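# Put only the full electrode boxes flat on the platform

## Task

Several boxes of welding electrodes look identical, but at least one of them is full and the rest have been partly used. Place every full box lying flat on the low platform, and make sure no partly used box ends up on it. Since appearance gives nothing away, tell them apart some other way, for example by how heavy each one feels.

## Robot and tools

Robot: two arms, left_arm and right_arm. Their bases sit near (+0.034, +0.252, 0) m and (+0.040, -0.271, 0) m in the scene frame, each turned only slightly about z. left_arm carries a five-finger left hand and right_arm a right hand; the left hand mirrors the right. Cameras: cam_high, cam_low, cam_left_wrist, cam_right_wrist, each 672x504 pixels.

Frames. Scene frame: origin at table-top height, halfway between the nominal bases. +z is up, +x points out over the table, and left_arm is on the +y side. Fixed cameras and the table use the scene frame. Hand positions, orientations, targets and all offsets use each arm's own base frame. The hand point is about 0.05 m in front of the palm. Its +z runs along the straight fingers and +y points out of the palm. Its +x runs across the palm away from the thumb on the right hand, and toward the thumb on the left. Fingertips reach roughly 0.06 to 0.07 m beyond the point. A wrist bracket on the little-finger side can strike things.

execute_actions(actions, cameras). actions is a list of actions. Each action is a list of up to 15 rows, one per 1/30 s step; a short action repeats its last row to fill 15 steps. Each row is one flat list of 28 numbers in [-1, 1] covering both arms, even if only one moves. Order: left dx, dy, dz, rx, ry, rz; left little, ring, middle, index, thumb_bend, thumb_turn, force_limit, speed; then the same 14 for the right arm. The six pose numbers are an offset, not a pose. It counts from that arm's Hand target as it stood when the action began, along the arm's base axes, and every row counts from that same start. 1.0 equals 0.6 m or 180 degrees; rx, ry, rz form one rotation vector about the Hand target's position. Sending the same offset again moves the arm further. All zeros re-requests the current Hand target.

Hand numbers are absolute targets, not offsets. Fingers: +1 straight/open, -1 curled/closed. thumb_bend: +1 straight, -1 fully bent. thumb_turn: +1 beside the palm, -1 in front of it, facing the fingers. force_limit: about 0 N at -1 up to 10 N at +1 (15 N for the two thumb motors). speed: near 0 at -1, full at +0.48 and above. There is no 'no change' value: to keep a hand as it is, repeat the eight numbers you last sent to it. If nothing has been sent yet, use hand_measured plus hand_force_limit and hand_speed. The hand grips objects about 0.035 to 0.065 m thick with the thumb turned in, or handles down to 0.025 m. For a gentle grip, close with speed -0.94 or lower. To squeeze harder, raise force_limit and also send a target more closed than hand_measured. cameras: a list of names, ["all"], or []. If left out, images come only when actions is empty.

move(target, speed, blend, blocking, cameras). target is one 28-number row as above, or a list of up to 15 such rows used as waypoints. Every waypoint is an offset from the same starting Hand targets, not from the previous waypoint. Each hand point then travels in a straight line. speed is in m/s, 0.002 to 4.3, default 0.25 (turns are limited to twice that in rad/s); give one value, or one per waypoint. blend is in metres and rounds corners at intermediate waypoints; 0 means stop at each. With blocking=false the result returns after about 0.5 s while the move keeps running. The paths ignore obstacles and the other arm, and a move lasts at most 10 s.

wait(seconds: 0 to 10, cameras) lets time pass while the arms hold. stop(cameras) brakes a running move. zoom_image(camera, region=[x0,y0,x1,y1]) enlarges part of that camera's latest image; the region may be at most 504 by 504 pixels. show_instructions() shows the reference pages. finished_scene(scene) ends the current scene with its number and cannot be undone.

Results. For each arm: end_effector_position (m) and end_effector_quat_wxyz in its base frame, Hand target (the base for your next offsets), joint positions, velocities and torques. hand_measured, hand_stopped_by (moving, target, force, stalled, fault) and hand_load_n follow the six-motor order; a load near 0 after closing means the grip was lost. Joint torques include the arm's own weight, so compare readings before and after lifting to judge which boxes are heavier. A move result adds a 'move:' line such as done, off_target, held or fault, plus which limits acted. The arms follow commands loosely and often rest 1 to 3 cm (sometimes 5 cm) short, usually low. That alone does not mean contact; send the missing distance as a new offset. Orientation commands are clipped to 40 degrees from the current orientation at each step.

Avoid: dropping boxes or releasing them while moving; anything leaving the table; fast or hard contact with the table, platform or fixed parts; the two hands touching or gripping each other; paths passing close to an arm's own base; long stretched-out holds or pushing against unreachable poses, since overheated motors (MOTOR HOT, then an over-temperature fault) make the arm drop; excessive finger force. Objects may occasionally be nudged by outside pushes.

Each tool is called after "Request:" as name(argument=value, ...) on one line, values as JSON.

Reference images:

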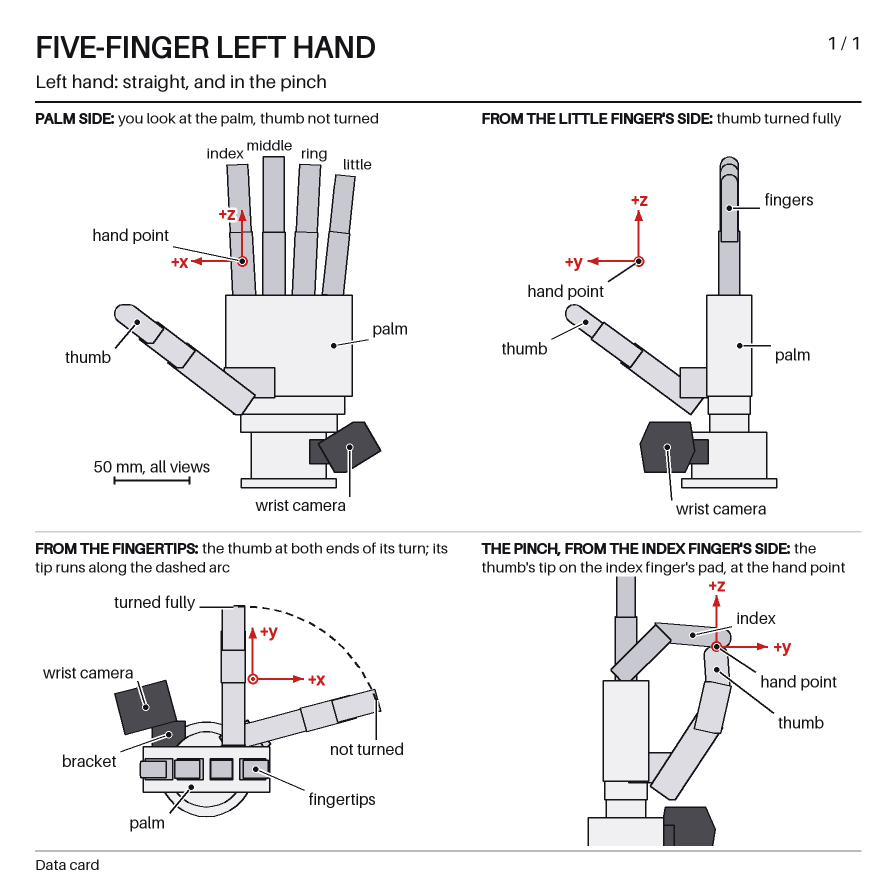

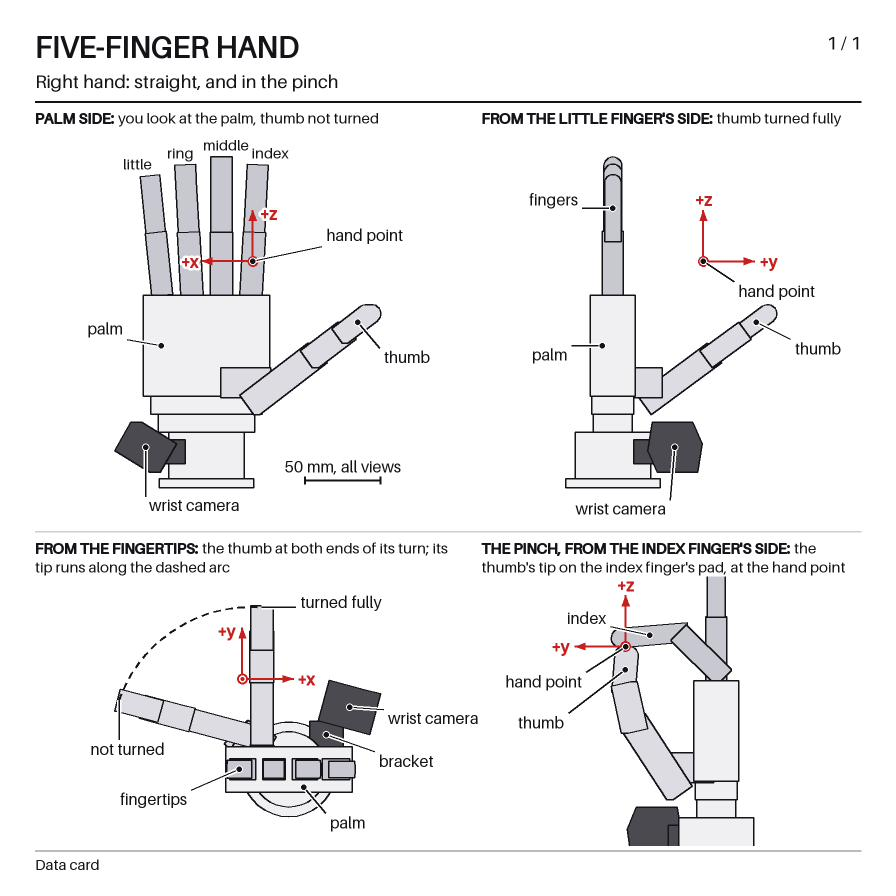

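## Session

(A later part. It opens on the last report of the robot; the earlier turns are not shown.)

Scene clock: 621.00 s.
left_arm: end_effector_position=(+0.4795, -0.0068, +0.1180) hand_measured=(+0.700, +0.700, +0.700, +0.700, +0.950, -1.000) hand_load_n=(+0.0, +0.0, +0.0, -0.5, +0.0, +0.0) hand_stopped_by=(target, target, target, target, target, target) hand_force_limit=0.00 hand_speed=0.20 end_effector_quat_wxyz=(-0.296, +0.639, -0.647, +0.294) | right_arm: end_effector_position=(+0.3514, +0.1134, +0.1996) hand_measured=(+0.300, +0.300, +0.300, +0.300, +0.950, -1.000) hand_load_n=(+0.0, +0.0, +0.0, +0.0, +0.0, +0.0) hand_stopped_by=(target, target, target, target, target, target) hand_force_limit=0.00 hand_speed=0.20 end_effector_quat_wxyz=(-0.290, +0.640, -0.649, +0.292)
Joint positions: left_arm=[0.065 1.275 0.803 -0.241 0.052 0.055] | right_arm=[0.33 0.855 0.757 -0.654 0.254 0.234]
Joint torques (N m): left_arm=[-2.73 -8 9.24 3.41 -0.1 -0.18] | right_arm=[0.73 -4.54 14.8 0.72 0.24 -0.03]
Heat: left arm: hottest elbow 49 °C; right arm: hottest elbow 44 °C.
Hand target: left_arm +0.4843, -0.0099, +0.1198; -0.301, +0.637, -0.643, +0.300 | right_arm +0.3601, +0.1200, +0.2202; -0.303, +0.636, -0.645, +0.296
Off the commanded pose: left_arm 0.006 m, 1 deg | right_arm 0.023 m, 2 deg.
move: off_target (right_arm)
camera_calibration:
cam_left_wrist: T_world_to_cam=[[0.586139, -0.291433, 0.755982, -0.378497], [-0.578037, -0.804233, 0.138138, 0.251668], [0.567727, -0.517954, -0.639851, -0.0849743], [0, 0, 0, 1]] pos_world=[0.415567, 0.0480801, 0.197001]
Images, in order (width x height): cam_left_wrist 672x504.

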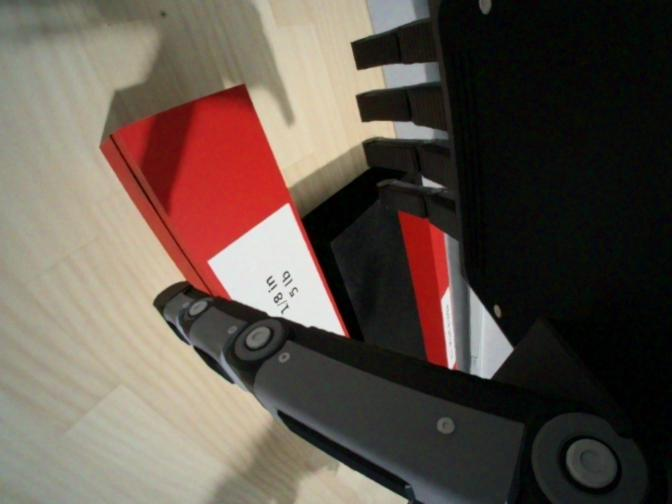

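Request:
move(target=[0.002,0,-0.1463,0,0,0,0.7,0.7,0.7,0.7,0.95,-1,0,0.2,0,0,0,0,0,0,0.3,0.3,0.3,0.3,0.95,-1,0,0.2], speed=0.08, cameras=["cam_left_wrist"])

Scene clock: 631.03 s.
left_arm: end_effector_position=(+0.4824, -0.0066, +0.0336) hand_measured=(+0.700, +0.700, +0.700, +0.700, +0.950, -1.000) hand_load_n=(+0.0, +0.0, +0.0, +0.0, +0.0, +0.0) hand_stopped_by=(target, target, target, target, target, target) hand_force_limit=0.00 hand_speed=0.20 end_effector_quat_wxyz=(-0.298, +0.637, -0.646, +0.296) | right_arm: end_effector_position=(+0.3514, +0.1134, +0.1996) hand_measured=(+0.300, +0.300, +0.300, +0.300, +0.950, -1.000) hand_load_n=(+0.0, +0.0, +0.0, +0.0, +0.0, +0.5) hand_stopped_by=(target, target, target, target, target, target) hand_force_limit=0.00 hand_speed=0.20 end_effector_quat_wxyz=(-0.290, +0.640, -0.649, +0.292)
Joint positions: left_arm=[0.065 1.439 0.685 0.049 0.051 0.054] | right_arm=[0.33 0.855 0.757 -0.654 0.254 0.234]
Joint torques (N m): left_arm=[-2.73 -8.53 7.69 3.43 -0.1 -0.2] | right_arm=[0.79 -4.6 14.82 0.75 0.24 -0.03]
Heat: left arm: hottest elbow 48 °C; right arm: hottest elbow 44 °C.
Hand target: left_arm +0.4855, -0.0098, +0.0319; -0.301, +0.637, -0.643, +0.300 | right_arm +0.3601, +0.1200, +0.2202; -0.303, +0.636, -0.645, +0.296
Off the commanded pose: left_arm 0.005 m, 1 deg | right_arm 0.023 m, 2 deg.
move: off_target (right_arm)
camera_calibration:
cam_left_wrist: T_world_to_cam=[[0.580524, -0.291445, 0.760297, -0.313806], [-0.578642, -0.804598, 0.133395, 0.265667], [0.572856, -0.517379, -0.635731, -0.143065], [0, 0, 0, 1]] pos_world=[0.417854, 0.048279, 0.112196]
Images, in order (width x height): cam_left_wrist 672x504.

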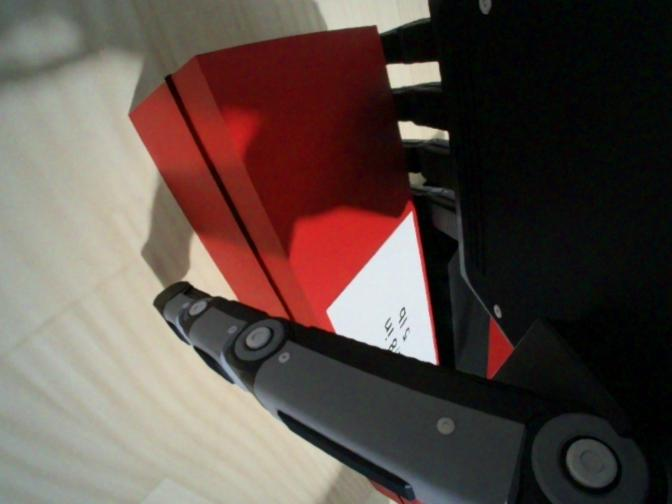

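Request:
execute_actions(actions=[[[0,0,0,0,0,0,0.1,0.1,0.1,0.1,0.95,-1,-0.4,-0.85,0,0,0,0,0,0,0.3,0.3,0.3,0.3,0.95,-1,0,0.2]],[[0,0,0,0,0,0,0.1,0.1,0.1,0.1,0.95,-1,-0.4,-0.85,0,0,0,0,0,0,0.3,0.3,0.3,0.3,0.95,-1,0,0.2]],[[0,0,0,0,0,0,0.1,0.1,0.1,0.1,0.95,-1,-0.4,-0.85,0,0,0,0,0,0,0.3,0.3,0.3,0.3,0.95,-1,0,0.2]],[[0,0,0,0,0,0,0.1,0.1,0.1,0.1,0.95,-1,-0.4,-0.85,0,0,0,0,0,0,0.3,0.3,0.3,0.3,0.95,-1,0,0.2]],[[0,0,0,0,0,0,0.0,0.0,0.0,0.0,0.95,-1,-0.1,-0.85,0,0,0,0,0,0,0.3,0.3,0.3,0.3,0.95,-1,0,0.2]],[[0,0,0,0,0,0,0.0,0.0,0.0,0.0,0.95,-1,-0.1,-0.85,0,0,0,0,0,0,0.3,0.3,0.3,0.3,0.95,-1,0,0.2]]], cameras=["cam_left_wrist"])

Scene clock: 642.23 s.
left_arm: end_effector_position=(+0.4860, -0.0061, +0.0360) hand_measured=(+0.066, +0.136, +0.192, +0.204, +0.952, -1.000) hand_load_n=(+7.0, +5.5, +1.0, +2.0, +7.0, +4.0) hand_stopped_by=(force, force, force, force, target, target) hand_force_limit=-0.10 hand_speed=-0.85 end_effector_quat_wxyz=(-0.304, +0.637, -0.642, +0.300) | right_arm: end_effector_position=(+0.3514, +0.1134, +0.1996) hand_measured=(+0.300, +0.300, +0.300, +0.300, +0.950, -1.000) hand_load_n=(+0.0, +0.0, +0.0, +0.0, +0.0, +0.0) hand_stopped_by=(target, target, target, target, target, target) hand_force_limit=0.00 hand_speed=0.20 end_effector_quat_wxyz=(-0.290, +0.640, -0.649, +0.292)
Joint positions: left_arm=[0.065 1.439 0.685 0.065 0.049 0.05] | right_arm=[0.33 0.855 0.757 -0.654 0.254 0.234]
Joint torques (N m): left_arm=[-2.67 -8.59 7.65 2.69 -0.01 -0.16] | right_arm=[0.79 -4.54 14.8 0.73 0.24 -0.03]
Heat: left arm: hottest elbow 47 °C; right arm: hottest elbow 45 °C.
Hand target: left_arm +0.4855, -0.0099, +0.0319; -0.301, +0.637, -0.643, +0.300 | right_arm +0.3601, +0.1200, +0.2202; -0.303, +0.636, -0.645, +0.296
Off the commanded pose: left_arm 0.006 m, 0 deg | right_arm 0.023 m, 2 deg.
Step readings (end_effector_position of left_arm | right_arm):
0: (+0.4824, -0.0066, +0.0336) | (+0.3514, +0.1134, +0.1996)
1: (+0.4824, -0.0066, +0.0336) | (+0.3514, +0.1134, +0.1996)
2: (+0.4824, -0.0066, +0.0336) | (+0.3514, +0.1134, +0.1996)
4: (+0.4824, -0.0066, +0.0336) | (+0.3514, +0.1134, +0.1996)
8: (+0.4824, -0.0066, +0.0336) | (+0.3514, +0.1134, +0.1996)
15: (+0.4824, -0.0066, +0.0337) | (+0.3514, +0.1134, +0.1996)
16: (+0.4824, -0.0066, +0.0337) | (+0.3514, +0.1134, +0.1996)
17: (+0.4824, -0.0066, +0.0337) | (+0.3514, +0.1134, +0.1996)
19: (+0.4826, -0.0066, +0.0338) | (+0.3514, +0.1134, +0.1996)
23: (+0.4838, -0.0066, +0.0348) | (+0.3514, +0.1134, +0.1996)
30: (+0.4857, -0.0061, +0.0360) | (+0.3514, +0.1134, +0.1996)
31: (+0.4859, -0.0061, +0.0361) | (+0.3514, +0.1134, +0.1996)
32: (+0.4859, -0.0061, +0.0361) | (+0.3514, +0.1134, +0.1996)
34: (+0.4859, -0.0061, +0.0361) | (+0.3514, +0.1134, +0.1996)
38: (+0.4859, -0.0061, +0.0361) | (+0.3514, +0.1134, +0.1996)
45: (+0.4859, -0.0061, +0.0361) | (+0.3514, +0.1134, +0.1996)
46: (+0.4859, -0.0061, +0.0361) | (+0.3514, +0.1134, +0.1996)
47: (+0.4859, -0.0061, +0.0361) | (+0.3514, +0.1134, +0.1996)
49: (+0.4859, -0.0061, +0.0361) | (+0.3514, +0.1134, +0.1996)
53: (+0.4859, -0.0061, +0.0361) | (+0.3514, +0.1134, +0.1996)
60: (+0.4859, -0.0061, +0.0361) | (+0.3514, +0.1134, +0.1996)
61: (+0.4859, -0.0061, +0.0361) | (+0.3514, +0.1134, +0.1996)
62: (+0.4859, -0.0061, +0.0361) | (+0.3514, +0.1134, +0.1996)
64: (+0.4859, -0.0061, +0.0361) | (+0.3514, +0.1134, +0.1996)
68: (+0.4859, -0.0061, +0.0361) | (+0.3514, +0.1134, +0.1996)
75: (+0.4860, -0.0061, +0.0360) | (+0.3514, +0.1134, +0.1996)
76: (+0.4860, -0.0061, +0.0360) | (+0.3514, +0.1134, +0.1996)
77: (+0.4860, -0.0061, +0.0360) | (+0.3514, +0.1134, +0.1996)
79: (+0.4860, -0.0061, +0.0360) | (+0.3514, +0.1134, +0.1996)
83: (+0.4860, -0.0061, +0.0360) | (+0.3514, +0.1134, +0.1996)
90: (+0.4860, -0.0061, +0.0360) | (+0.3514, +0.1134, +0.1996)
camera_calibration:
cam_left_wrist: T_world_to_cam=[[0.569894, -0.288667, 0.769346, -0.312688], [-0.5772, -0.807016, 0.124761, 0.267404], [0.58486, -0.515167, -0.626532, -0.149582], [0, 0, 0, 1]] pos_world=[0.420028, 0.0484769, 0.113486]
Images, in order (width x height): cam_left_wrist 672x504.

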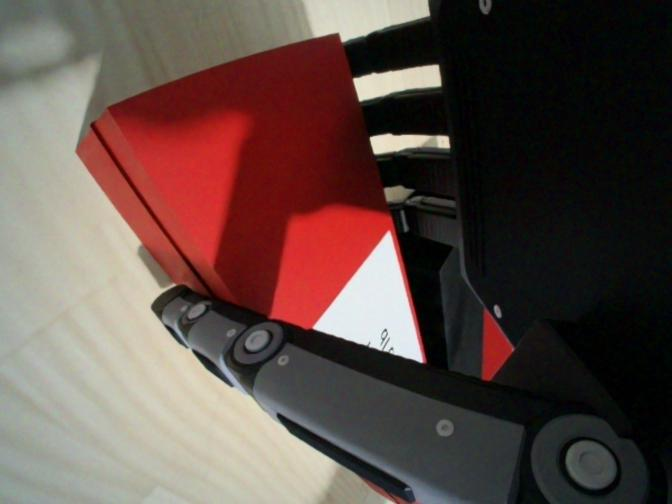

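Request:
move(target=[-0.125,0,0.01,0,0,0.07,0.0,0.0,0.0,0.0,0.95,-1,-0.1,-0.85,0,0,0,0,0,0,0.3,0.3,0.3,0.3,0.95,-1,0,0.2], speed=0.05, cameras=["cam_high","cam_left_wrist"])

Scene clock: 648.23 s.
left_arm: end_effector_position=(+0.4179, -0.0074, +0.0368) hand_measured=(+0.066, +0.136, +0.192, +0.204, +0.952, -1.000) hand_load_n=(+3.5, +4.5, +2.0, +5.0, +6.0, +7.5) hand_stopped_by=(force, force, force, force, target, target) hand_force_limit=-0.10 hand_speed=-0.85 end_effector_quat_wxyz=(-0.335, +0.705, -0.565, +0.269) | right_arm: end_effector_position=(+0.3514, +0.1134, +0.1996) hand_measured=(+0.300, +0.300, +0.300, +0.300, +0.950, -1.000) hand_load_n=(+0.0, +0.0, +0.0, +0.0, +0.0, +0.0) hand_stopped_by=(target, target, target, target, target, target) hand_force_limit=0.00 hand_speed=0.20 end_effector_quat_wxyz=(-0.290, +0.640, -0.649, +0.292)
Joint positions: left_arm=[-0.004 1.237 0.499 0.043 -0.173 -0.143] | right_arm=[0.33 0.855 0.757 -0.654 0.254 0.234]
Joint torques (N m): left_arm=[-2.73 -7.82 7.27 1.21 -0.12 -0.09] | right_arm=[0.79 -4.6 14.8 0.73 0.24 -0.03]
Heat: left arm: hottest elbow 46 °C; right arm: hottest elbow 45 °C.
Hand target: left_arm +0.4106, -0.0100, +0.0379; -0.332, +0.704, -0.569, +0.266 | right_arm +0.3601, +0.1200, +0.2202; -0.303, +0.636, -0.645, +0.296
Off the commanded pose: left_arm 0.008 m, 1 deg | right_arm 0.023 m, 2 deg.
move: off_target (right_arm)
camera_calibration:
cam_left_wrist: T_world_to_cam=[[0.614404, -0.149756, 0.774649, -0.292638], [-0.384513, -0.914168, 0.128245, 0.145573], [0.688953, -0.376657, -0.619252, -0.152661], [0, 0, 0, 1]] pos_world=[0.340949, 0.0317529, 0.113487]
Images, in order (width x height): cam_high 672x504, cam_left_wrist 672x504.

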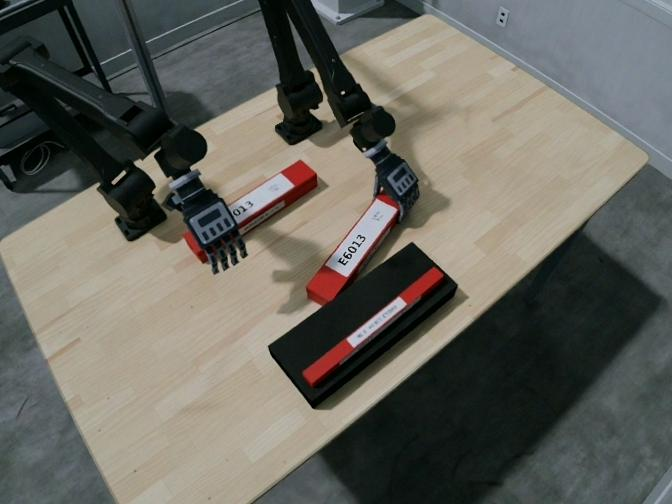

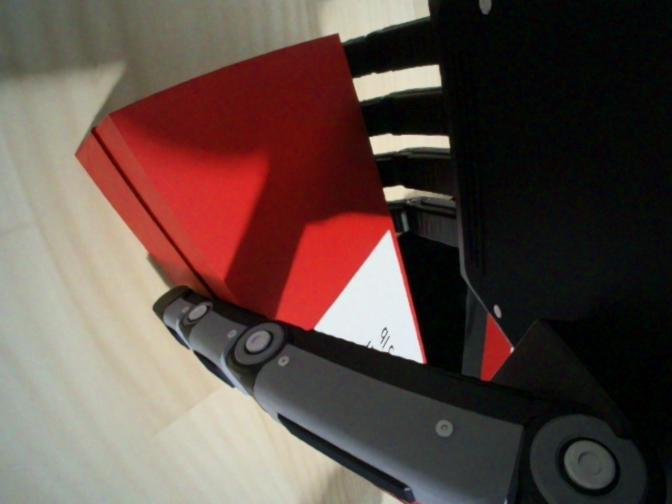

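Request:
execute_actions(actions=[[[0,0,0,0,0,0,-0.1,-0.1,-0.1,-0.1,0.95,-1,0.15,-0.85,0,0,0,0,0,0,0.3,0.3,0.3,0.3,0.95,-1,0,0.2]],[[0,0,0,0,0,0,-0.1,-0.1,-0.1,-0.1,0.95,-1,0.15,-0.85,0,0,0,0,0,0,0.3,0.3,0.3,0.3,0.95,-1,0,0.2]]])

Request:
move(target=[0,0,0.1,0,0,0,-0.1,-0.1,-0.1,-0.1,0.95,-1,0.15,-0.85,0,0,0,0,0,0,0.3,0.3,0.3,0.3,0.95,-1,0,0.2], speed=0.05, cameras=["cam_low"])

Scene clock: 665.47 s.
left_arm: end_effector_position=(+0.4178, -0.0075, +0.0369) hand_measured=(+0.042, +0.124, +0.168, +0.194, +0.954, -1.000) hand_load_n=(+7.5, +4.0, +8.0, +5.0, +11.5, +9.5) hand_stopped_by=(force, force, force, force, target, target) hand_force_limit=0.15 hand_speed=-0.85 end_effector_quat_wxyz=(-0.335, +0.705, -0.565, +0.269) | right_arm: end_effector_position=(+0.3514, +0.1134, +0.1996) hand_measured=(+0.300, +0.300, +0.300, +0.300, +0.950, -1.000) hand_load_n=(+0.0, +0.0, +0.0, +0.0, +0.0, +0.0) hand_stopped_by=(target, target, target, target, target, target) hand_force_limit=0.00 hand_speed=0.20 end_effector_quat_wxyz=(-0.290, +0.640, -0.649, +0.292)
Joint positions: left_arm=[-0.004 1.236 0.499 0.042 -0.173 -0.143] | right_arm=[0.33 0.855 0.757 -0.654 0.254 0.234]
Joint torques (N m): left_arm=[-2.84 -7.88 7.27 1.22 -0.11 -0.08] | right_arm=[0.73 -4.48 14.82 0.72 0.24 -0.02]
Heat: left arm: hottest elbow 44 °C; right arm: hottest elbow 46 °C.
Hand target: left_arm +0.4107, -0.0100, +0.0380; -0.332, +0.704, -0.569, +0.266 | right_arm +0.3601, +0.1200, +0.2202; -0.303, +0.636, -0.645, +0.296
Off the commanded pose: left_arm 0.008 m, 1 deg | right_arm 0.023 m, 2 deg.
Step readings (end_effector_position of left_arm | right_arm):
0: (+0.4179, -0.0074, +0.0368) | (+0.3514, +0.1134, +0.1996)
1: (+0.4179, -0.0074, +0.0368) | (+0.3514, +0.1134, +0.1996)
2: (+0.4179, -0.0074, +0.0368) | (+0.3514, +0.1134, +0.1996)
4: (+0.4180, -0.0075, +0.0368) | (+0.3514, +0.1134, +0.1996)
8: (+0.4178, -0.0075, +0.0369) | (+0.3514, +0.1134, +0.1996)
15: (+0.4178, -0.0075, +0.0369) | (+0.3514, +0.1134, +0.1996)
16: (+0.4178, -0.0075, +0.0369) | (+0.3514, +0.1134, +0.1996)
17: (+0.4178, -0.0075, +0.0369) | (+0.3514, +0.1134, +0.1996)
19: (+0.4178, -0.0075, +0.0369) | (+0.3514, +0.1134, +0.1996)
23: (+0.4178, -0.0075, +0.0369) | (+0.3514, +0.1134, +0.1996)
30: (+0.4178, -0.0075, +0.0369) | (+0.3514, +0.1134, +0.1996)

Scene clock: 667.07 s.
left_arm: end_effector_position=(+0.3732, -0.0061, +0.0422) hand_measured=(+0.040, +0.124, +0.168, +0.194, +0.954, -1.000) hand_load_n=(+2.5, +2.0, +8.5, +9.0, +10.0, +9.5) hand_stopped_by=(force, force, force, force, target, target) hand_force_limit=0.15 hand_speed=-0.85 end_effector_quat_wxyz=(-0.300, +0.726, -0.578, +0.222) | right_arm: end_effector_position=(+0.3514, +0.1134, +0.1996) hand_measured=(+0.300, +0.300, +0.300, +0.300, +0.950, -1.000) hand_load_n=(+0.0, +0.0, +0.0, +0.0, +0.0, +0.0) hand_stopped_by=(target, target, target, target, target, target) hand_force_limit=0.00 hand_speed=0.20 end_effector_quat_wxyz=(-0.290, +0.640, -0.649, +0.292)
Joint positions: left_arm=[-0.004 1.118 0.499 -0.204 -0.183 -0.159] | right_arm=[0.33 0.855 0.757 -0.654 0.254 0.234]
Joint torques (N m): left_arm=[-2.84 -8.53 16.05 1.63 0.22 0.07] | right_arm=[0.73 -4.66 14.82 0.73 0.24 -0.03]
Heat: left arm: hottest elbow 44 °C; right arm: hottest elbow 46 °C.
Hand target: left_arm +0.4107, -0.0100, +0.0980; -0.332, +0.704, -0.569, +0.266 | right_arm +0.3601, +0.1200, +0.2202; -0.303, +0.636, -0.645, +0.296
Off the commanded pose: left_arm 0.067 m, 7 deg | right_arm 0.023 m, 2 deg.
move: off_target (left_arm, right_arm)
Images, in order (width x height): cam_low 672x504.

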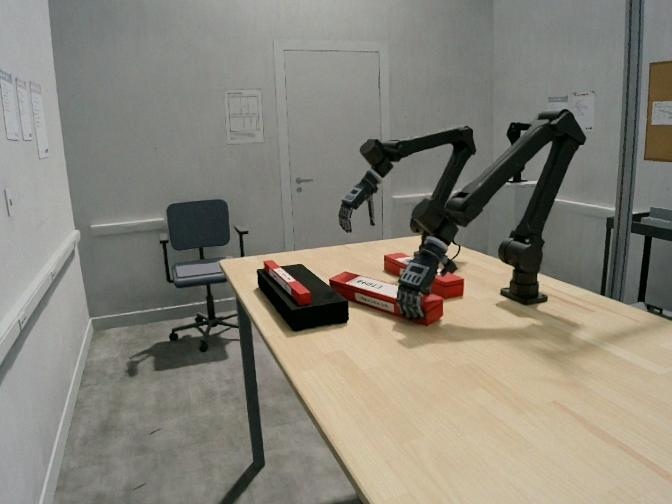

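Request:
move(target=[0.03,0,0.02,0,0,0,-0.1,-0.1,-0.1,-0.1,0.95,-1,0.15,-0.85,0,0,0,0,0,0,0.3,0.3,0.3,0.3,0.95,-1,0,0.2], speed=0.05, cameras=["cam_left_wrist"])

Scene clock: 670.47 s.
left_arm: end_effector_position=(+0.3730, -0.0059, +0.0447) hand_measured=(+0.040, +0.124, +0.168, +0.194, +0.954, -1.000) hand_load_n=(+1.5, +1.5, +7.5, +9.5, +9.0, +7.0) hand_stopped_by=(force, force, force, force, target, target) hand_force_limit=0.15 hand_speed=-0.85 end_effector_quat_wxyz=(-0.291, +0.729, -0.583, +0.210) | right_arm: end_effector_position=(+0.3514, +0.1134, +0.1996) hand_measured=(+0.300, +0.300, +0.300, +0.300, +0.950, -1.000) hand_load_n=(+0.0, +0.0, +0.0, +0.0, +0.0, +0.0) hand_stopped_by=(target, target, target, target, target, target) hand_force_limit=0.00 hand_speed=0.20 end_effector_quat_wxyz=(-0.290, +0.640, -0.649, +0.292)
Joint positions: left_arm=[-0.004 1.126 0.526 -0.255 -0.183 -0.158] | right_arm=[0.33 0.855 0.757 -0.654 0.254 0.234]
Joint torques (N m): left_arm=[-2.73 -7.88 18.69 2.37 0.23 0.07] | right_arm=[0.73 -4.66 14.82 0.73 0.25 -0.02]
Heat: left arm: hottest elbow 44 °C; right arm: hottest elbow 46 °C.
Hand target: left_arm +0.4287, -0.0100, +0.1100; -0.332, +0.704, -0.569, +0.266 | right_arm +0.3601, +0.1200, +0.2202; -0.303, +0.636, -0.645, +0.296
Off the commanded pose: left_arm 0.086 m, 9 deg | right_arm 0.023 m, 2 deg.
move: off_target (left_arm, right_arm)
camera_calibration:
cam_left_wrist: T_world_to_cam=[[0.730739, -0.135679, 0.669037, -0.309501], [-0.342955, -0.920359, 0.187937, 0.110412], [0.590256, -0.366783, -0.719075, -0.07491], [0, 0, 0, 1]] pos_world=[0.308247, 0.0321503, 0.132452]
Images, in order (width x height): cam_left_wrist 672x504.

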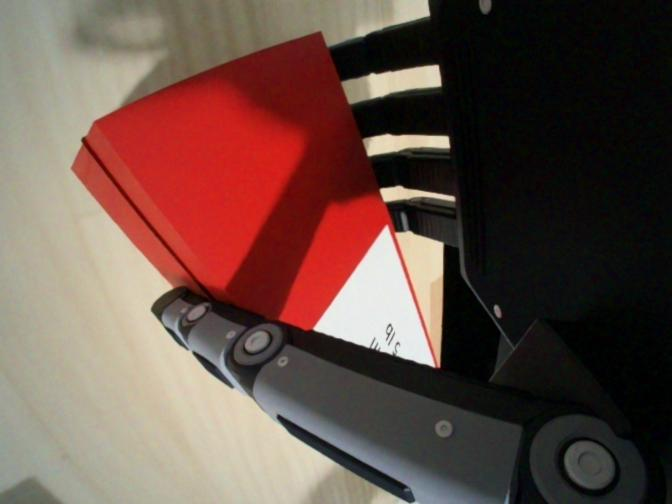

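Request:
move(target=[0,0,0.05,0,0.03,0,-0.1,-0.1,-0.1,-0.1,0.95,-1,0.15,-0.85,0,0,0,0,0,0,0.3,0.3,0.3,0.3,0.95,-1,0,0.2], speed=0.05, cameras=["cam_low","cam_high"])

Scene clock: 675.40 s.
left_arm: end_effector_position=(+0.4183, -0.0072, +0.1278) hand_measured=(+0.040, +0.124, +0.166, +0.192, +0.950, -1.000) hand_load_n=(+0.0, +0.0, +0.0, +0.0, +0.0, +0.5) hand_stopped_by=(force, force, force, force, target, target) hand_force_limit=0.15 hand_speed=-0.85 end_effector_quat_wxyz=(-0.302, +0.722, -0.580, +0.228) | right_arm: end_effector_position=(+0.3514, +0.1134, +0.1996) hand_measured=(+0.300, +0.300, +0.300, +0.300, +0.950, -1.000) hand_load_n=(+0.0, +0.0, +0.0, +0.0, +0.0, +0.0) hand_stopped_by=(target, target, target, target, target, target) hand_force_limit=0.00 hand_speed=0.20 end_effector_quat_wxyz=(-0.290, +0.640, -0.649, +0.292)
Joint positions: left_arm=[-0.004 1.109 0.742 -0.443 -0.176 -0.151] | right_arm=[0.33 0.855 0.757 -0.654 0.254 0.234]
Joint torques (N m): left_arm=[-2.67 -5.25 13.12 1.44 0.06 -0.01] | right_arm=[0.73 -4.66 14.83 0.73 0.24 -0.03]
Heat: left arm: hottest elbow 45 °C; right arm: hottest elbow 46 °C.
Hand target: left_arm +0.4286, -0.0100, +0.1399; -0.305, +0.715, -0.584, +0.232 | right_arm +0.3601, +0.1200, +0.2202; -0.303, +0.636, -0.645, +0.296
Off the commanded pose: left_arm 0.016 m, 1 deg | right_arm 0.023 m, 2 deg.
move: off_target (left_arm, right_arm)
Images, in order (width x height): cam_high 672x504, cam_low 672x504.

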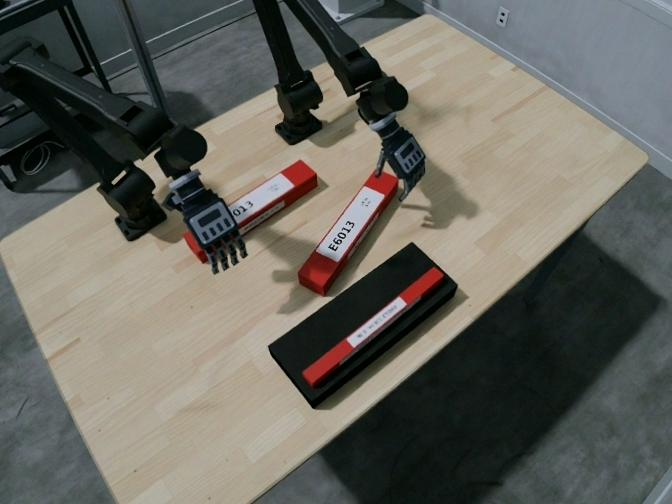

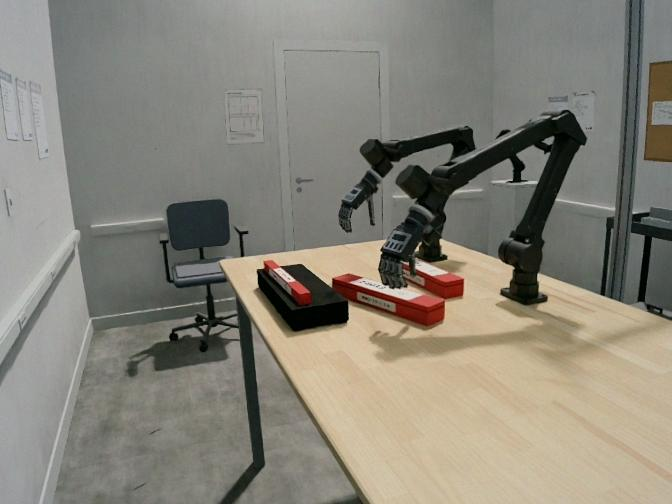

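Request:
move(target=[[0,0,0.15,0,0,0,-0.1,-0.1,-0.1,-0.1,0.95,-1,0.15,-0.85,0,0,0,0,0,0,0.3,0.3,0.3,0.3,0.95,-1,0,0.2],[-0.2143,0.2167,0.233,0,0,-0.07,0.7,0.7,0.7,0.7,0.95,-1,0,0.2,0,0,0,0,0,0,0.7,0.7,0.7,0.7,0.95,-1,0,0.2],[-0.2643,0.2667,0.233,0,0,-0.07,0.7,0.7,0.7,0.7,0.95,-1,0,0.2,-0.03,0.25,0.05,0,0,0.08,0.7,0.7,0.7,0.7,0.95,-1,0,0.2]], speed=[0.12,0.25,0.2], cameras=["cam_high","cam_right_wrist"])

Scene clock: 691.73 s.
left_arm: end_effector_position=(+0.2654, +0.1431, +0.2598) hand_measured=(+0.700, +0.700, +0.700, +0.700, +0.950, -1.000) hand_load_n=(-0.5, +0.0, +0.0, +0.0, +0.0, +0.0) hand_stopped_by=(target, target, target, target, target, target) hand_force_limit=0.00 hand_speed=0.20 end_effector_quat_wxyz=(-0.264, +0.654, -0.657, +0.265) | right_arm: end_effector_position=(+0.3325, +0.2617, +0.2253) hand_measured=(+0.700, +0.700, +0.700, +0.700, +0.950, -1.000) hand_load_n=(+0.0, +0.0, +0.0, +0.0, +0.0, +0.0) hand_stopped_by=(target, target, target, target, target, target) hand_force_limit=0.00 hand_speed=0.20 end_effector_quat_wxyz=(-0.320, +0.722, -0.558, +0.254)
Joint positions: left_arm=[0.787 0.857 0.966 -1.086 0.516 0.631] | right_arm=[0.717 1.025 0.928 -0.69 0.347 0.317]
Joint torques (N m): left_arm=[-1.67 -2.32 14.61 1.16 0.48 -0.01] | right_arm=[0.09 -7.24 15.35 0.7 0.32 0.03]
Heat: left arm: hottest elbow 46 °C; right arm: hottest elbow 47 °C.
Hand target: left_arm +0.2700, +0.1501, +0.2798; -0.278, +0.647, -0.659, +0.264 | right_arm +0.3420, +0.2699, +0.2500; -0.337, +0.712, -0.560, +0.256
Off the commanded pose: left_arm 0.022 m, 2 deg | right_arm 0.028 m, 2 deg.
move: off_target (left_arm, right_arm); target 2's new numbers were sent with right_arm's hand 0.023 m and 2 deg from that target
camera_calibration:
cam_right_wrist: T_world_to_cam=[[-0.532926, -0.408445, -0.741055, 0.456024], [-0.701107, 0.703482, 0.116462, 0.0289429], [0.47375, 0.581624, -0.661267, -0.0484808], [0, 0, 0, 1]] pos_world=[0.286287, 0.194097, 0.302509]
Images, in order (width x height): cam_high 672x504, cam_right_wrist 672x504.

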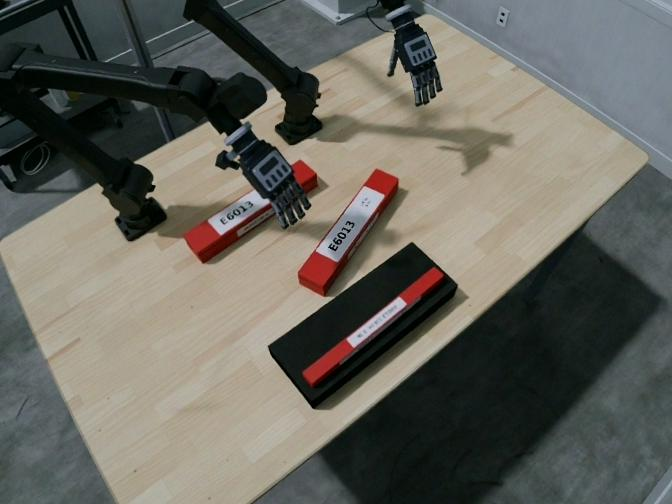

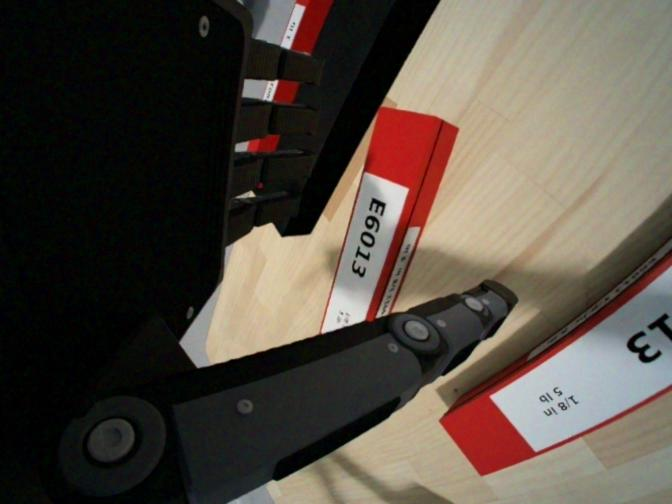

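Request:
move(target=[0,0,0,0,0,0,0.7,0.7,0.7,0.7,0.95,-1,0,0.2,0.1748,0.0453,-0.2333,0,0,0.012,0.7,0.7,0.7,0.7,0.95,-1,0,0.2], speed=0.15, cameras=["cam_right_wrist"])

Scene clock: 712.33 s.
left_arm: end_effector_position=(+0.2653, +0.1432, +0.2597) hand_measured=(+0.700, +0.700, +0.700, +0.700, +0.950, -1.000) hand_load_n=(+0.0, +0.0, +0.0, +0.0, +0.0, +0.0) hand_stopped_by=(target, target, target, target, target, target) hand_force_limit=0.00 hand_speed=0.20 end_effector_quat_wxyz=(-0.264, +0.654, -0.658, +0.265) | right_arm: end_effector_position=(+0.4394, +0.2968, +0.1032) hand_measured=(+0.700, +0.700, +0.700, +0.700, +0.950, -1.000) hand_load_n=(+0.0, +0.0, +0.0, +0.0, +0.0, +0.0) hand_stopped_by=(target, target, target, target, target, target) hand_force_limit=0.00 hand_speed=0.20 end_effector_quat_wxyz=(-0.332, +0.727, -0.549, +0.244)
Joint positions: left_arm=[0.787 0.857 0.966 -1.086 0.516 0.631] | right_arm=[0.599 1.421 0.905 -0.229 0.23 0.222]
Joint torques (N m): left_arm=[-1.55 -2.26 14.6 1.17 0.49 0] | right_arm=[-0.5 -13.16 10.02 1.8 0.08 -0.15]
Motor temperatures (°C): left_arm=[31 32 48 31 27 27] | right_arm=[30 32 52 27 26 30]
Heat: left arm: hottest elbow 48 °C; right arm: hottest elbow 52 °C.
Hand target: left_arm +0.2700, +0.1501, +0.2798; -0.278, +0.647, -0.659, +0.264 | right_arm +0.4469, +0.2973, +0.1103; -0.342, +0.722, -0.546, +0.250
Off the commanded pose: left_arm 0.022 m, 2 deg | right_arm 0.010 m, 1 deg.
move: off_target (left_arm)
camera_calibration:
cam_right_wrist: T_world_to_cam=[[-0.518708, -0.408451, -0.751072, 0.431671], [-0.722029, 0.679731, 0.128997, 0.108356], [0.457838, 0.609208, -0.647495, -0.202914], [0, 0, 0, 1]] pos_world=[0.39505, 0.22628, 0.178852]
Images, in order (width x height): cam_right_wrist 672x504.

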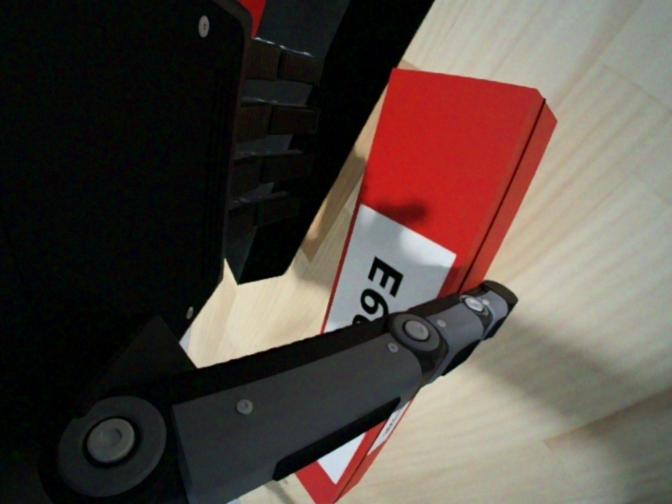

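Request:
move(target=[0,0,0,0,0,0,0.7,0.7,0.7,0.7,0.95,-1,0,0.2,0.008,0.002,-0.129,0,0,0,0.7,0.7,0.7,0.7,0.95,-1,0,0.2], speed=0.08)

Request:
move(target=[0,0,0,0,0,0,0.7,0.7,0.7,0.7,0.95,-1,0,0.2,0,0,0.083,0,0,0,0.7,0.7,0.7,0.7,0.95,-1,0,0.2], speed=0.05)

Scene clock: 723.07 s.
left_arm: end_effector_position=(+0.2653, +0.1432, +0.2597) hand_measured=(+0.700, +0.700, +0.700, +0.700, +0.950, -1.000) hand_load_n=(+0.0, +0.0, +0.0, +0.0, +0.0, +0.0) hand_stopped_by=(target, target, target, target, target, target) hand_force_limit=0.00 hand_speed=0.20 end_effector_quat_wxyz=(-0.264, +0.654, -0.658, +0.265) | right_arm: end_effector_position=(+0.4468, +0.3013, +0.0350) hand_measured=(+0.700, +0.700, +0.700, +0.700, +0.950, -1.000) hand_load_n=(+0.0, +0.0, +0.0, +0.0, +0.0, +0.0) hand_stopped_by=(target, target, target, target, target, target) hand_force_limit=0.00 hand_speed=0.20 end_effector_quat_wxyz=(-0.341, +0.724, -0.547, +0.246)
Joint positions: left_arm=[0.787 0.857 0.966 -1.086 0.516 0.631] | right_arm=[0.597 1.558 0.827 0.005 0.227 0.219]
Joint torques (N m): left_arm=[-1.61 -2.26 14.58 1.13 0.49 0] | right_arm=[-0.73 -13.1 8.25 1.78 0.1 -0.15]
Heat: left arm: hottest elbow 49 °C; right arm: hottest elbow 50 °C.
Hand target: left_arm +0.2700, +0.1501, +0.2798; -0.278, +0.647, -0.659, +0.264 | right_arm +0.4518, +0.2984, +0.0328; -0.342, +0.722, -0.547, +0.250
Off the commanded pose: left_arm 0.022 m, 2 deg | right_arm 0.006 m, 0 deg.
move: off_target (left_arm)

Scene clock: 724.47 s.
left_arm: end_effector_position=(+0.2653, +0.1432, +0.2597) hand_measured=(+0.700, +0.700, +0.700, +0.700, +0.950, -1.000) hand_load_n=(+0.0, +0.0, +0.0, +0.0, +0.0, +0.0) hand_stopped_by=(target, target, target, target, target, target) hand_force_limit=0.00 hand_speed=0.20 end_effector_quat_wxyz=(-0.264, +0.654, -0.658, +0.265) | right_arm: end_effector_position=(+0.4332, +0.2919, +0.0577) hand_measured=(+0.700, +0.700, +0.700, +0.700, +0.950, -1.000) hand_load_n=(+0.0, +0.0, +0.0, +0.0, +0.0, +0.0) hand_stopped_by=(target, target, target, target, target, target) hand_force_limit=0.00 hand_speed=0.20 end_effector_quat_wxyz=(-0.324, +0.731, -0.549, +0.241)
Joint positions: left_arm=[0.787 0.857 0.966 -1.086 0.516 0.631] | right_arm=[0.597 1.482 0.837 -0.119 0.227 0.218]
Joint torques (N m): left_arm=[-1.61 -2.32 14.6 1.16 0.49 -0.01] | right_arm=[-0.73 -14.21 12.79 0.76 0.11 -0.14]
Heat: left arm: hottest elbow 49 °C; right arm: hottest elbow 50 °C.
Hand target: left_arm +0.2700, +0.1501, +0.2798; -0.278, +0.647, -0.659, +0.264 | right_arm +0.4518, +0.2984, +0.0826; -0.342, +0.722, -0.547, +0.250
Off the commanded pose: left_arm 0.022 m, 2 deg | right_arm 0.032 m, 3 deg.
move: off_target (left_arm, right_arm)

Request:
move(target=[0,0,0,0,0,0,0.7,0.7,0.7,0.7,0.95,-1,0,0.2,0,0,0.05,0,0,0,0.7,0.7,0.7,0.7,0.95,-1,0,0.2], speed=0.05)

Request:
move(target=[0,0,0,0,0,0,0.7,0.7,0.7,0.7,0.95,-1,0,0.2,0.003,0.002,-0.134,0,0,0,0.7,0.7,0.7,0.7,0.95,-1,0,0.2], speed=0.08, cameras=["cam_right_wrist"])

Scene clock: 728.50 s.
left_arm: end_effector_position=(+0.2653, +0.1432, +0.2597) hand_measured=(+0.700, +0.700, +0.700, +0.700, +0.950, -1.000) hand_load_n=(+0.0, +0.0, +0.0, +0.0, +0.0, +0.0) hand_stopped_by=(target, target, target, target, target, target) hand_force_limit=0.00 hand_speed=0.20 end_effector_quat_wxyz=(-0.264, +0.654, -0.658, +0.265) | right_arm: end_effector_position=(+0.4340, +0.2925, +0.0861) hand_measured=(+0.700, +0.700, +0.700, +0.700, +0.950, -1.000) hand_load_n=(+0.0, +0.0, +0.0, +0.0, +0.0, +0.0) hand_stopped_by=(target, target, target, target, target, target) hand_force_limit=0.00 hand_speed=0.20 end_effector_quat_wxyz=(-0.324, +0.732, -0.549, +0.241)
Joint positions: left_arm=[0.787 0.857 0.966 -1.086 0.516 0.631] | right_arm=[0.597 1.436 0.879 -0.207 0.227 0.217]
Joint torques (N m): left_arm=[-1.61 -2.2 14.58 1.17 0.49 -0.01] | right_arm=[-0.79 -13.98 13.42 0.75 0.11 -0.14]
Heat: left arm: hottest elbow 49 °C; right arm: hottest elbow 50 °C.
Hand target: left_arm +0.2700, +0.1501, +0.2798; -0.278, +0.647, -0.659, +0.264 | right_arm +0.4517, +0.2984, +0.1126; -0.342, +0.722, -0.547, +0.250
Off the commanded pose: left_arm 0.022 m, 2 deg | right_arm 0.032 m, 3 deg.
move: off_target (left_arm, right_arm)

Scene clock: 729.93 s.
left_arm: end_effector_position=(+0.2653, +0.1432, +0.2597) hand_measured=(+0.700, +0.700, +0.700, +0.700, +0.950, -1.000) hand_load_n=(+0.0, +0.0, +0.0, +0.0, +0.0, +0.0) hand_stopped_by=(target, target, target, target, target, target) hand_force_limit=0.00 hand_speed=0.20 end_effector_quat_wxyz=(-0.264, +0.654, -0.658, +0.265) | right_arm: end_effector_position=(+0.4486, +0.3025, +0.0349) hand_measured=(+0.700, +0.700, +0.700, +0.700, +0.950, -1.000) hand_load_n=(+0.0, +0.0, -0.5, +0.0, +0.0, +0.0) hand_stopped_by=(target, target, target, target, target, target) hand_force_limit=0.00 hand_speed=0.20 end_effector_quat_wxyz=(-0.341, +0.724, -0.547, +0.246)
Joint positions: left_arm=[0.787 0.857 0.966 -1.086 0.516 0.631] | right_arm=[0.597 1.563 0.832 0.006 0.226 0.217]
Joint torques (N m): left_arm=[-1.61 -2.2 14.61 1.17 0.48 -0.01] | right_arm=[-0.67 -13.27 8.24 1.8 0.11 -0.14]
Heat: left arm: hottest elbow 50 °C; right arm: hottest elbow 50 °C.
Hand target: left_arm +0.2700, +0.1501, +0.2798; -0.278, +0.647, -0.659, +0.264 | right_arm +0.4535, +0.2997, +0.0323; -0.342, +0.722, -0.547, +0.250
Off the commanded pose: left_arm 0.022 m, 2 deg | right_arm 0.006 m, 0 deg.
move: off_target (left_arm)
camera_calibration:
cam_right_wrist: T_world_to_cam=[[-0.504739, -0.402259, -0.763824, 0.379853], [-0.726597, 0.675731, 0.124273, 0.123361], [0.466149, 0.617717, -0.633348, -0.261595], [0, 0, 0, 1]] pos_world=[0.403303, 0.231032, 0.109129]
Images, in order (width x height): cam_right_wrist 672x504.

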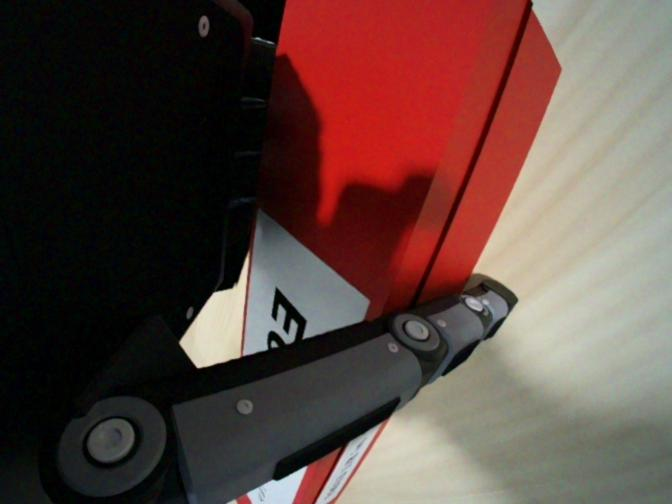

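Request:
execute_actions(actions=[[[0,0,0,0,0,0,0.7,0.7,0.7,0.7,0.95,-1,0,0.2,0,0,0,0,0,0,0.1,0.1,0.1,0.1,0.95,-1,-0.4,-0.85]],[[0,0,0,0,0,0,0.7,0.7,0.7,0.7,0.95,-1,0,0.2,0,0,0,0,0,0,0.1,0.1,0.1,0.1,0.95,-1,-0.4,-0.85]],[[0,0,0,0,0,0,0.7,0.7,0.7,0.7,0.95,-1,0,0.2,0,0,0,0,0,0,0.1,0.1,0.1,0.1,0.95,-1,-0.4,-0.85]],[[0,0,0,0,0,0,0.7,0.7,0.7,0.7,0.95,-1,0,0.2,0,0,0,0,0,0,0.1,0.1,0.1,0.1,0.95,-1,-0.4,-0.85]],[[0,0,0,0,0,0,0.7,0.7,0.7,0.7,0.95,-1,0,0.2,0,0,0,0,0,0,0.0,0.0,0.0,0.0,0.95,-1,-0.1,-0.85]],[[0,0,0,0,0,0,0.7,0.7,0.7,0.7,0.95,-1,0,0.2,0,0,0,0,0,0,0.0,0.0,0.0,0.0,0.95,-1,-0.1,-0.85]],[[0,0,0,0,0,0,0.7,0.7,0.7,0.7,0.95,-1,0,0.2,0,0,0,0,0,0,-0.1,-0.1,-0.1,-0.1,0.95,-1,0.2,-0.85]],[[0,0,0,0,0,0,0.7,0.7,0.7,0.7,0.95,-1,0,0.2,0,0,0,0,0,0,-0.1,-0.1,-0.1,-0.1,0.95,-1,0.2,-0.85]]], cameras=["cam_right_wrist"])

Scene clock: 740.97 s.
left_arm: end_effector_position=(+0.2653, +0.1432, +0.2597) hand_measured=(+0.700, +0.700, +0.700, +0.700, +0.950, -1.000) hand_load_n=(-0.5, +0.0, +0.0, +0.0, +0.0, +0.0) hand_stopped_by=(target, target, target, target, target, target) hand_force_limit=0.00 hand_speed=0.20 end_effector_quat_wxyz=(-0.264, +0.654, -0.658, +0.265) | right_arm: end_effector_position=(+0.4527, +0.3041, +0.0383) hand_measured=(+0.180, +0.206, +0.516, +0.178, +0.952, -1.000) hand_load_n=(+5.0, +3.0, +6.0, +6.0, +7.0, +3.0) hand_stopped_by=(force, force, force, force, target, target) hand_force_limit=0.20 hand_speed=-0.85 end_effector_quat_wxyz=(-0.349, +0.722, -0.542, +0.251)
Joint positions: left_arm=[0.787 0.857 0.966 -1.086 0.516 0.631] | right_arm=[0.596 1.563 0.832 0.027 0.226 0.209]
Joint torques (N m): left_arm=[-1.61 -2.26 14.6 1.14 0.48 0] | right_arm=[-0.5 -13.22 8.25 1.02 0.12 -0.05]
Heat: left arm: hottest elbow 50 °C; right arm: hottest elbow 48 °C.
Hand target: left_arm +0.2700, +0.1501, +0.2798; -0.278, +0.647, -0.659, +0.264 | right_arm +0.4535, +0.2997, +0.0323; -0.342, +0.722, -0.547, +0.250
Off the commanded pose: left_arm 0.022 m, 2 deg | right_arm 0.008 m, 1 deg.
Step readings (end_effector_position of left_arm | right_arm):
0: (+0.2653, +0.1432, +0.2597) | (+0.4486, +0.3025, +0.0349)
1: (+0.2653, +0.1432, +0.2597) | (+0.4486, +0.3025, +0.0349)
2: (+0.2653, +0.1432, +0.2597) | (+0.4486, +0.3025, +0.0349)
4: (+0.2653, +0.1432, +0.2597) | (+0.4488, +0.3026, +0.0351)
8: (+0.2653, +0.1432, +0.2597) | (+0.4500, +0.3032, +0.0362)
15: (+0.2653, +0.1432, +0.2597) | (+0.4516, +0.3038, +0.0374)
16: (+0.2653, +0.1432, +0.2597) | (+0.4516, +0.3038, +0.0374)
17: (+0.2653, +0.1432, +0.2597) | (+0.4516, +0.3038, +0.0374)
19: (+0.2653, +0.1432, +0.2597) | (+0.4516, +0.3038, +0.0374)
23: (+0.2653, +0.1432, +0.2597) | (+0.4516, +0.3038, +0.0374)
30: (+0.2653, +0.1432, +0.2597) | (+0.4516, +0.3038, +0.0374)
31: (+0.2653, +0.1432, +0.2597) | (+0.4516, +0.3038, +0.0374)
32: (+0.2653, +0.1432, +0.2597) | (+0.4516, +0.3038, +0.0374)
34: (+0.2653, +0.1432, +0.2597) | (+0.4516, +0.3038, +0.0374)
38: (+0.2653, +0.1432, +0.2597) | (+0.4519, +0.3040, +0.0377)
45: (+0.2653, +0.1432, +0.2597) | (+0.4519, +0.3039, +0.0377)
46: (+0.2653, +0.1432, +0.2597) | (+0.4519, +0.3039, +0.0377)
47: (+0.2653, +0.1432, +0.2597) | (+0.4519, +0.3039, +0.0377)
49: (+0.2653, +0.1432, +0.2597) | (+0.4519, +0.3039, +0.0377)
53: (+0.2653, +0.1432, +0.2597) | (+0.4519, +0.3039, +0.0377)
60: (+0.2653, +0.1432, +0.2597) | (+0.4519, +0.3039, +0.0377)
61: (+0.2653, +0.1432, +0.2597) | (+0.4519, +0.3039, +0.0377)
62: (+0.2653, +0.1432, +0.2597) | (+0.4519, +0.3039, +0.0377)
64: (+0.2653, +0.1432, +0.2597) | (+0.4522, +0.3040, +0.0380)
68: (+0.2653, +0.1432, +0.2597) | (+0.4523, +0.3040, +0.0380)
75: (+0.2653, +0.1432, +0.2597) | (+0.4523, +0.3040, +0.0380)
76: (+0.2653, +0.1432, +0.2597) | (+0.4523, +0.3040, +0.0380)
77: (+0.2653, +0.1432, +0.2597) | (+0.4523, +0.3040, +0.0380)
79: (+0.2653, +0.1432, +0.2597) | (+0.4523, +0.3040, +0.0380)
83: (+0.2653, +0.1432, +0.2597) | (+0.4523, +0.3040, +0.0380)
90: (+0.2653, +0.1432, +0.2597) | (+0.4523, +0.3040, +0.0380)
91: (+0.2653, +0.1432, +0.2597) | (+0.4523, +0.3040, +0.0380)
92: (+0.2653, +0.1432, +0.2597) | (+0.4523, +0.3040, +0.0380)
94: (+0.2653, +0.1432, +0.2597) | (+0.4526, +0.3041, +0.0383)
98: (+0.2653, +0.1432, +0.2597) | (+0.4527, +0.3041, +0.0383)
105: (+0.2653, +0.1432, +0.2597) | (+0.4527, +0.3041, +0.0383)
106: (+0.2653, +0.1432, +0.2597) | (+0.4527, +0.3041, +0.0383)
107: (+0.2653, +0.1432, +0.2597) | (+0.4527, +0.3041, +0.0383)
109: (+0.2653, +0.1432, +0.2597) | (+0.4527, +0.3041, +0.0383)
113: (+0.2653, +0.1432, +0.2597) | (+0.4527, +0.3041, +0.0383)
120: (+0.2653, +0.1432, +0.2597) | (+0.4527, +0.3041, +0.0383)
camera_calibration:
cam_right_wrist: T_world_to_cam=[[-0.488076, -0.400279, -0.775602, 0.377393], [-0.732088, 0.671588, 0.114095, 0.128944], [0.475215, 0.623495, -0.620825, -0.268652], [0, 0, 0, 1]] pos_world=[0.406262, 0.231969, 0.111209]
Images, in order (width x height): cam_right_wrist 672x504.

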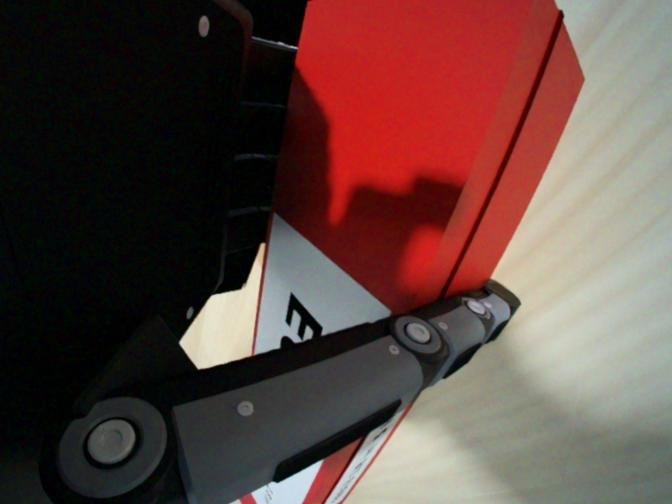

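Request:
execute_actions(actions=[[[0,0,0,0,0,0,0.7,0.7,0.7,0.7,0.95,-1,0,0.2,0,0,0.017,0,0,0,-0.1,-0.1,0.7,-0.1,0.95,-1,0.2,-0.5]],[[0,0,0,0,0,0,0.7,0.7,0.7,0.7,0.95,-1,0,0.2,0,0,0,0,0,0,-0.1,-0.1,0.7,-0.1,0.95,-1,0.2,-0.5]],[[0,0,0,0,0,0,0.7,0.7,0.7,0.7,0.95,-1,0,0.2,0,0,0,0,0,0,-0.12,-0.12,-0.1,-0.12,0.95,-1,0.2,-0.85]],[[0,0,0,0,0,0,0.7,0.7,0.7,0.7,0.95,-1,0,0.2,0,0,0,0,0,0,-0.12,-0.12,-0.1,-0.12,0.95,-1,0.2,-0.85]],[[0,0,0,0,0,0,0.7,0.7,0.7,0.7,0.95,-1,0,0.2,0,0,0,0,0,0,-0.12,-0.12,-0.1,-0.12,0.95,-1,0.2,-0.85]],[[0,0,0,0,0,0,0.7,0.7,0.7,0.7,0.95,-1,0,0.2,0,0,0,0,0,0,-0.12,-0.12,-0.1,-0.12,0.95,-1,0.2,-0.85]],[[0,0,0,0,0,0,0.7,0.7,0.7,0.7,0.95,-1,0,0.2,0,0,0,0,0,0,-0.12,-0.12,-0.1,-0.12,0.95,-1,0.2,-0.85]]])

Scene clock: 750.17 s.
left_arm: end_effector_position=(+0.2653, +0.1432, +0.2597) hand_measured=(+0.700, +0.700, +0.700, +0.700, +0.950, -1.000) hand_load_n=(+0.0, +0.0, +0.0, +0.0, +0.0, +0.0) hand_stopped_by=(target, target, target, target, target, target) hand_force_limit=0.00 hand_speed=0.20 end_effector_quat_wxyz=(-0.264, +0.654, -0.658, +0.265) | right_arm: end_effector_position=(+0.4519, +0.3034, +0.0379) hand_measured=(+0.170, +0.194, +0.522, +0.178, +0.952, -1.000) hand_load_n=(+7.0, +6.5, +5.5, +5.5, +8.5, +5.0) hand_stopped_by=(force, force, force, force, target, target) hand_force_limit=0.20 hand_speed=-0.85 end_effector_quat_wxyz=(-0.347, +0.723, -0.542, +0.251)
Joint positions: left_arm=[0.787 0.857 0.966 -1.086 0.516 0.631] | right_arm=[0.596 1.562 0.832 0.022 0.226 0.207]
Joint torques (N m): left_arm=[-1.61 -2.2 14.61 1.16 0.49 0] | right_arm=[-0.62 -14.8 9.18 0.05 0.11 -0.04]
Motor temperatures (°C): left_arm=[31 31 50 31 27 27] | right_arm=[30 33 47 27 25 30]
Heat: left arm: hottest elbow 50 °C; right arm: hottest elbow 47 °C.
Hand target: left_arm +0.2700, +0.1501, +0.2798; -0.278, +0.647, -0.659, +0.264 | right_arm +0.4535, +0.2997, +0.0424; -0.342, +0.722, -0.547, +0.250
Off the commanded pose: left_arm 0.022 m, 2 deg | right_arm 0.006 m, 1 deg.
Step readings (end_effector_position of left_arm | right_arm):
0: (+0.2653, +0.1432, +0.2597) | (+0.4527, +0.3041, +0.0383)
1: (+0.2653, +0.1432, +0.2597) | (+0.4526, +0.3040, +0.0382)
2: (+0.2653, +0.1432, +0.2597) | (+0.4524, +0.3039, +0.0380)
4: (+0.2653, +0.1432, +0.2597) | (+0.4521, +0.3036, +0.0379)
8: (+0.2653, +0.1432, +0.2597) | (+0.4520, +0.3036, +0.0378)
15: (+0.2653, +0.1432, +0.2597) | (+0.4520, +0.3036, +0.0378)
16: (+0.2653, +0.1432, +0.2597) | (+0.4520, +0.3036, +0.0378)
17: (+0.2653, +0.1432, +0.2597) | (+0.4520, +0.3036, +0.0378)
19: (+0.2653, +0.1432, +0.2597) | (+0.4520, +0.3036, +0.0378)
23: (+0.2653, +0.1432, +0.2597) | (+0.4520, +0.3036, +0.0378)
30: (+0.2653, +0.1432, +0.2597) | (+0.4520, +0.3036, +0.0378)
31: (+0.2653, +0.1432, +0.2597) | (+0.4520, +0.3036, +0.0378)
32: (+0.2653, +0.1432, +0.2597) | (+0.4520, +0.3036, +0.0378)
34: (+0.2653, +0.1432, +0.2597) | (+0.4520, +0.3035, +0.0378)
38: (+0.2653, +0.1432, +0.2597) | (+0.4519, +0.3034, +0.0379)
45: (+0.2653, +0.1432, +0.2597) | (+0.4519, +0.3034, +0.0379)
46: (+0.2653, +0.1432, +0.2597) | (+0.4519, +0.3034, +0.0379)
47: (+0.2653, +0.1432, +0.2597) | (+0.4519, +0.3034, +0.0379)
49: (+0.2653, +0.1432, +0.2597) | (+0.4519, +0.3034, +0.0379)
53: (+0.2653, +0.1432, +0.2597) | (+0.4519, +0.3034, +0.0379)
60: (+0.2653, +0.1432, +0.2597) | (+0.4519, +0.3034, +0.0379)
61: (+0.2653, +0.1432, +0.2597) | (+0.4519, +0.3034, +0.0379)
62: (+0.2653, +0.1432, +0.2597) | (+0.4519, +0.3034, +0.0379)
64: (+0.2653, +0.1432, +0.2597) | (+0.4519, +0.3034, +0.0379)
68: (+0.2653, +0.1432, +0.2597) | (+0.4519, +0.3034, +0.0379)
75: (+0.2653, +0.1432, +0.2597) | (+0.4519, +0.3034, +0.0379)
76: (+0.2653, +0.1432, +0.2597) | (+0.4519, +0.3034, +0.0379)
77: (+0.2653, +0.1432, +0.2597) | (+0.4519, +0.3034, +0.0379)
79: (+0.2653, +0.1432, +0.2597) | (+0.4519, +0.3034, +0.0379)
83: (+0.2653, +0.1432, +0.2597) | (+0.4519, +0.3034, +0.0379)
90: (+0.2653, +0.1432, +0.2597) | (+0.4519, +0.3034, +0.0379)
91: (+0.2653, +0.1432, +0.2597) | (+0.4519, +0.3034, +0.0379)
92: (+0.2653, +0.1432, +0.2597) | (+0.4519, +0.3034, +0.0379)
94: (+0.2653, +0.1432, +0.2597) | (+0.4519, +0.3034, +0.0379)
98: (+0.2653, +0.1432, +0.2597) | (+0.4519, +0.3034, +0.0379)
105: (+0.2653, +0.1432, +0.2597) | (+0.4519, +0.3034, +0.0379)


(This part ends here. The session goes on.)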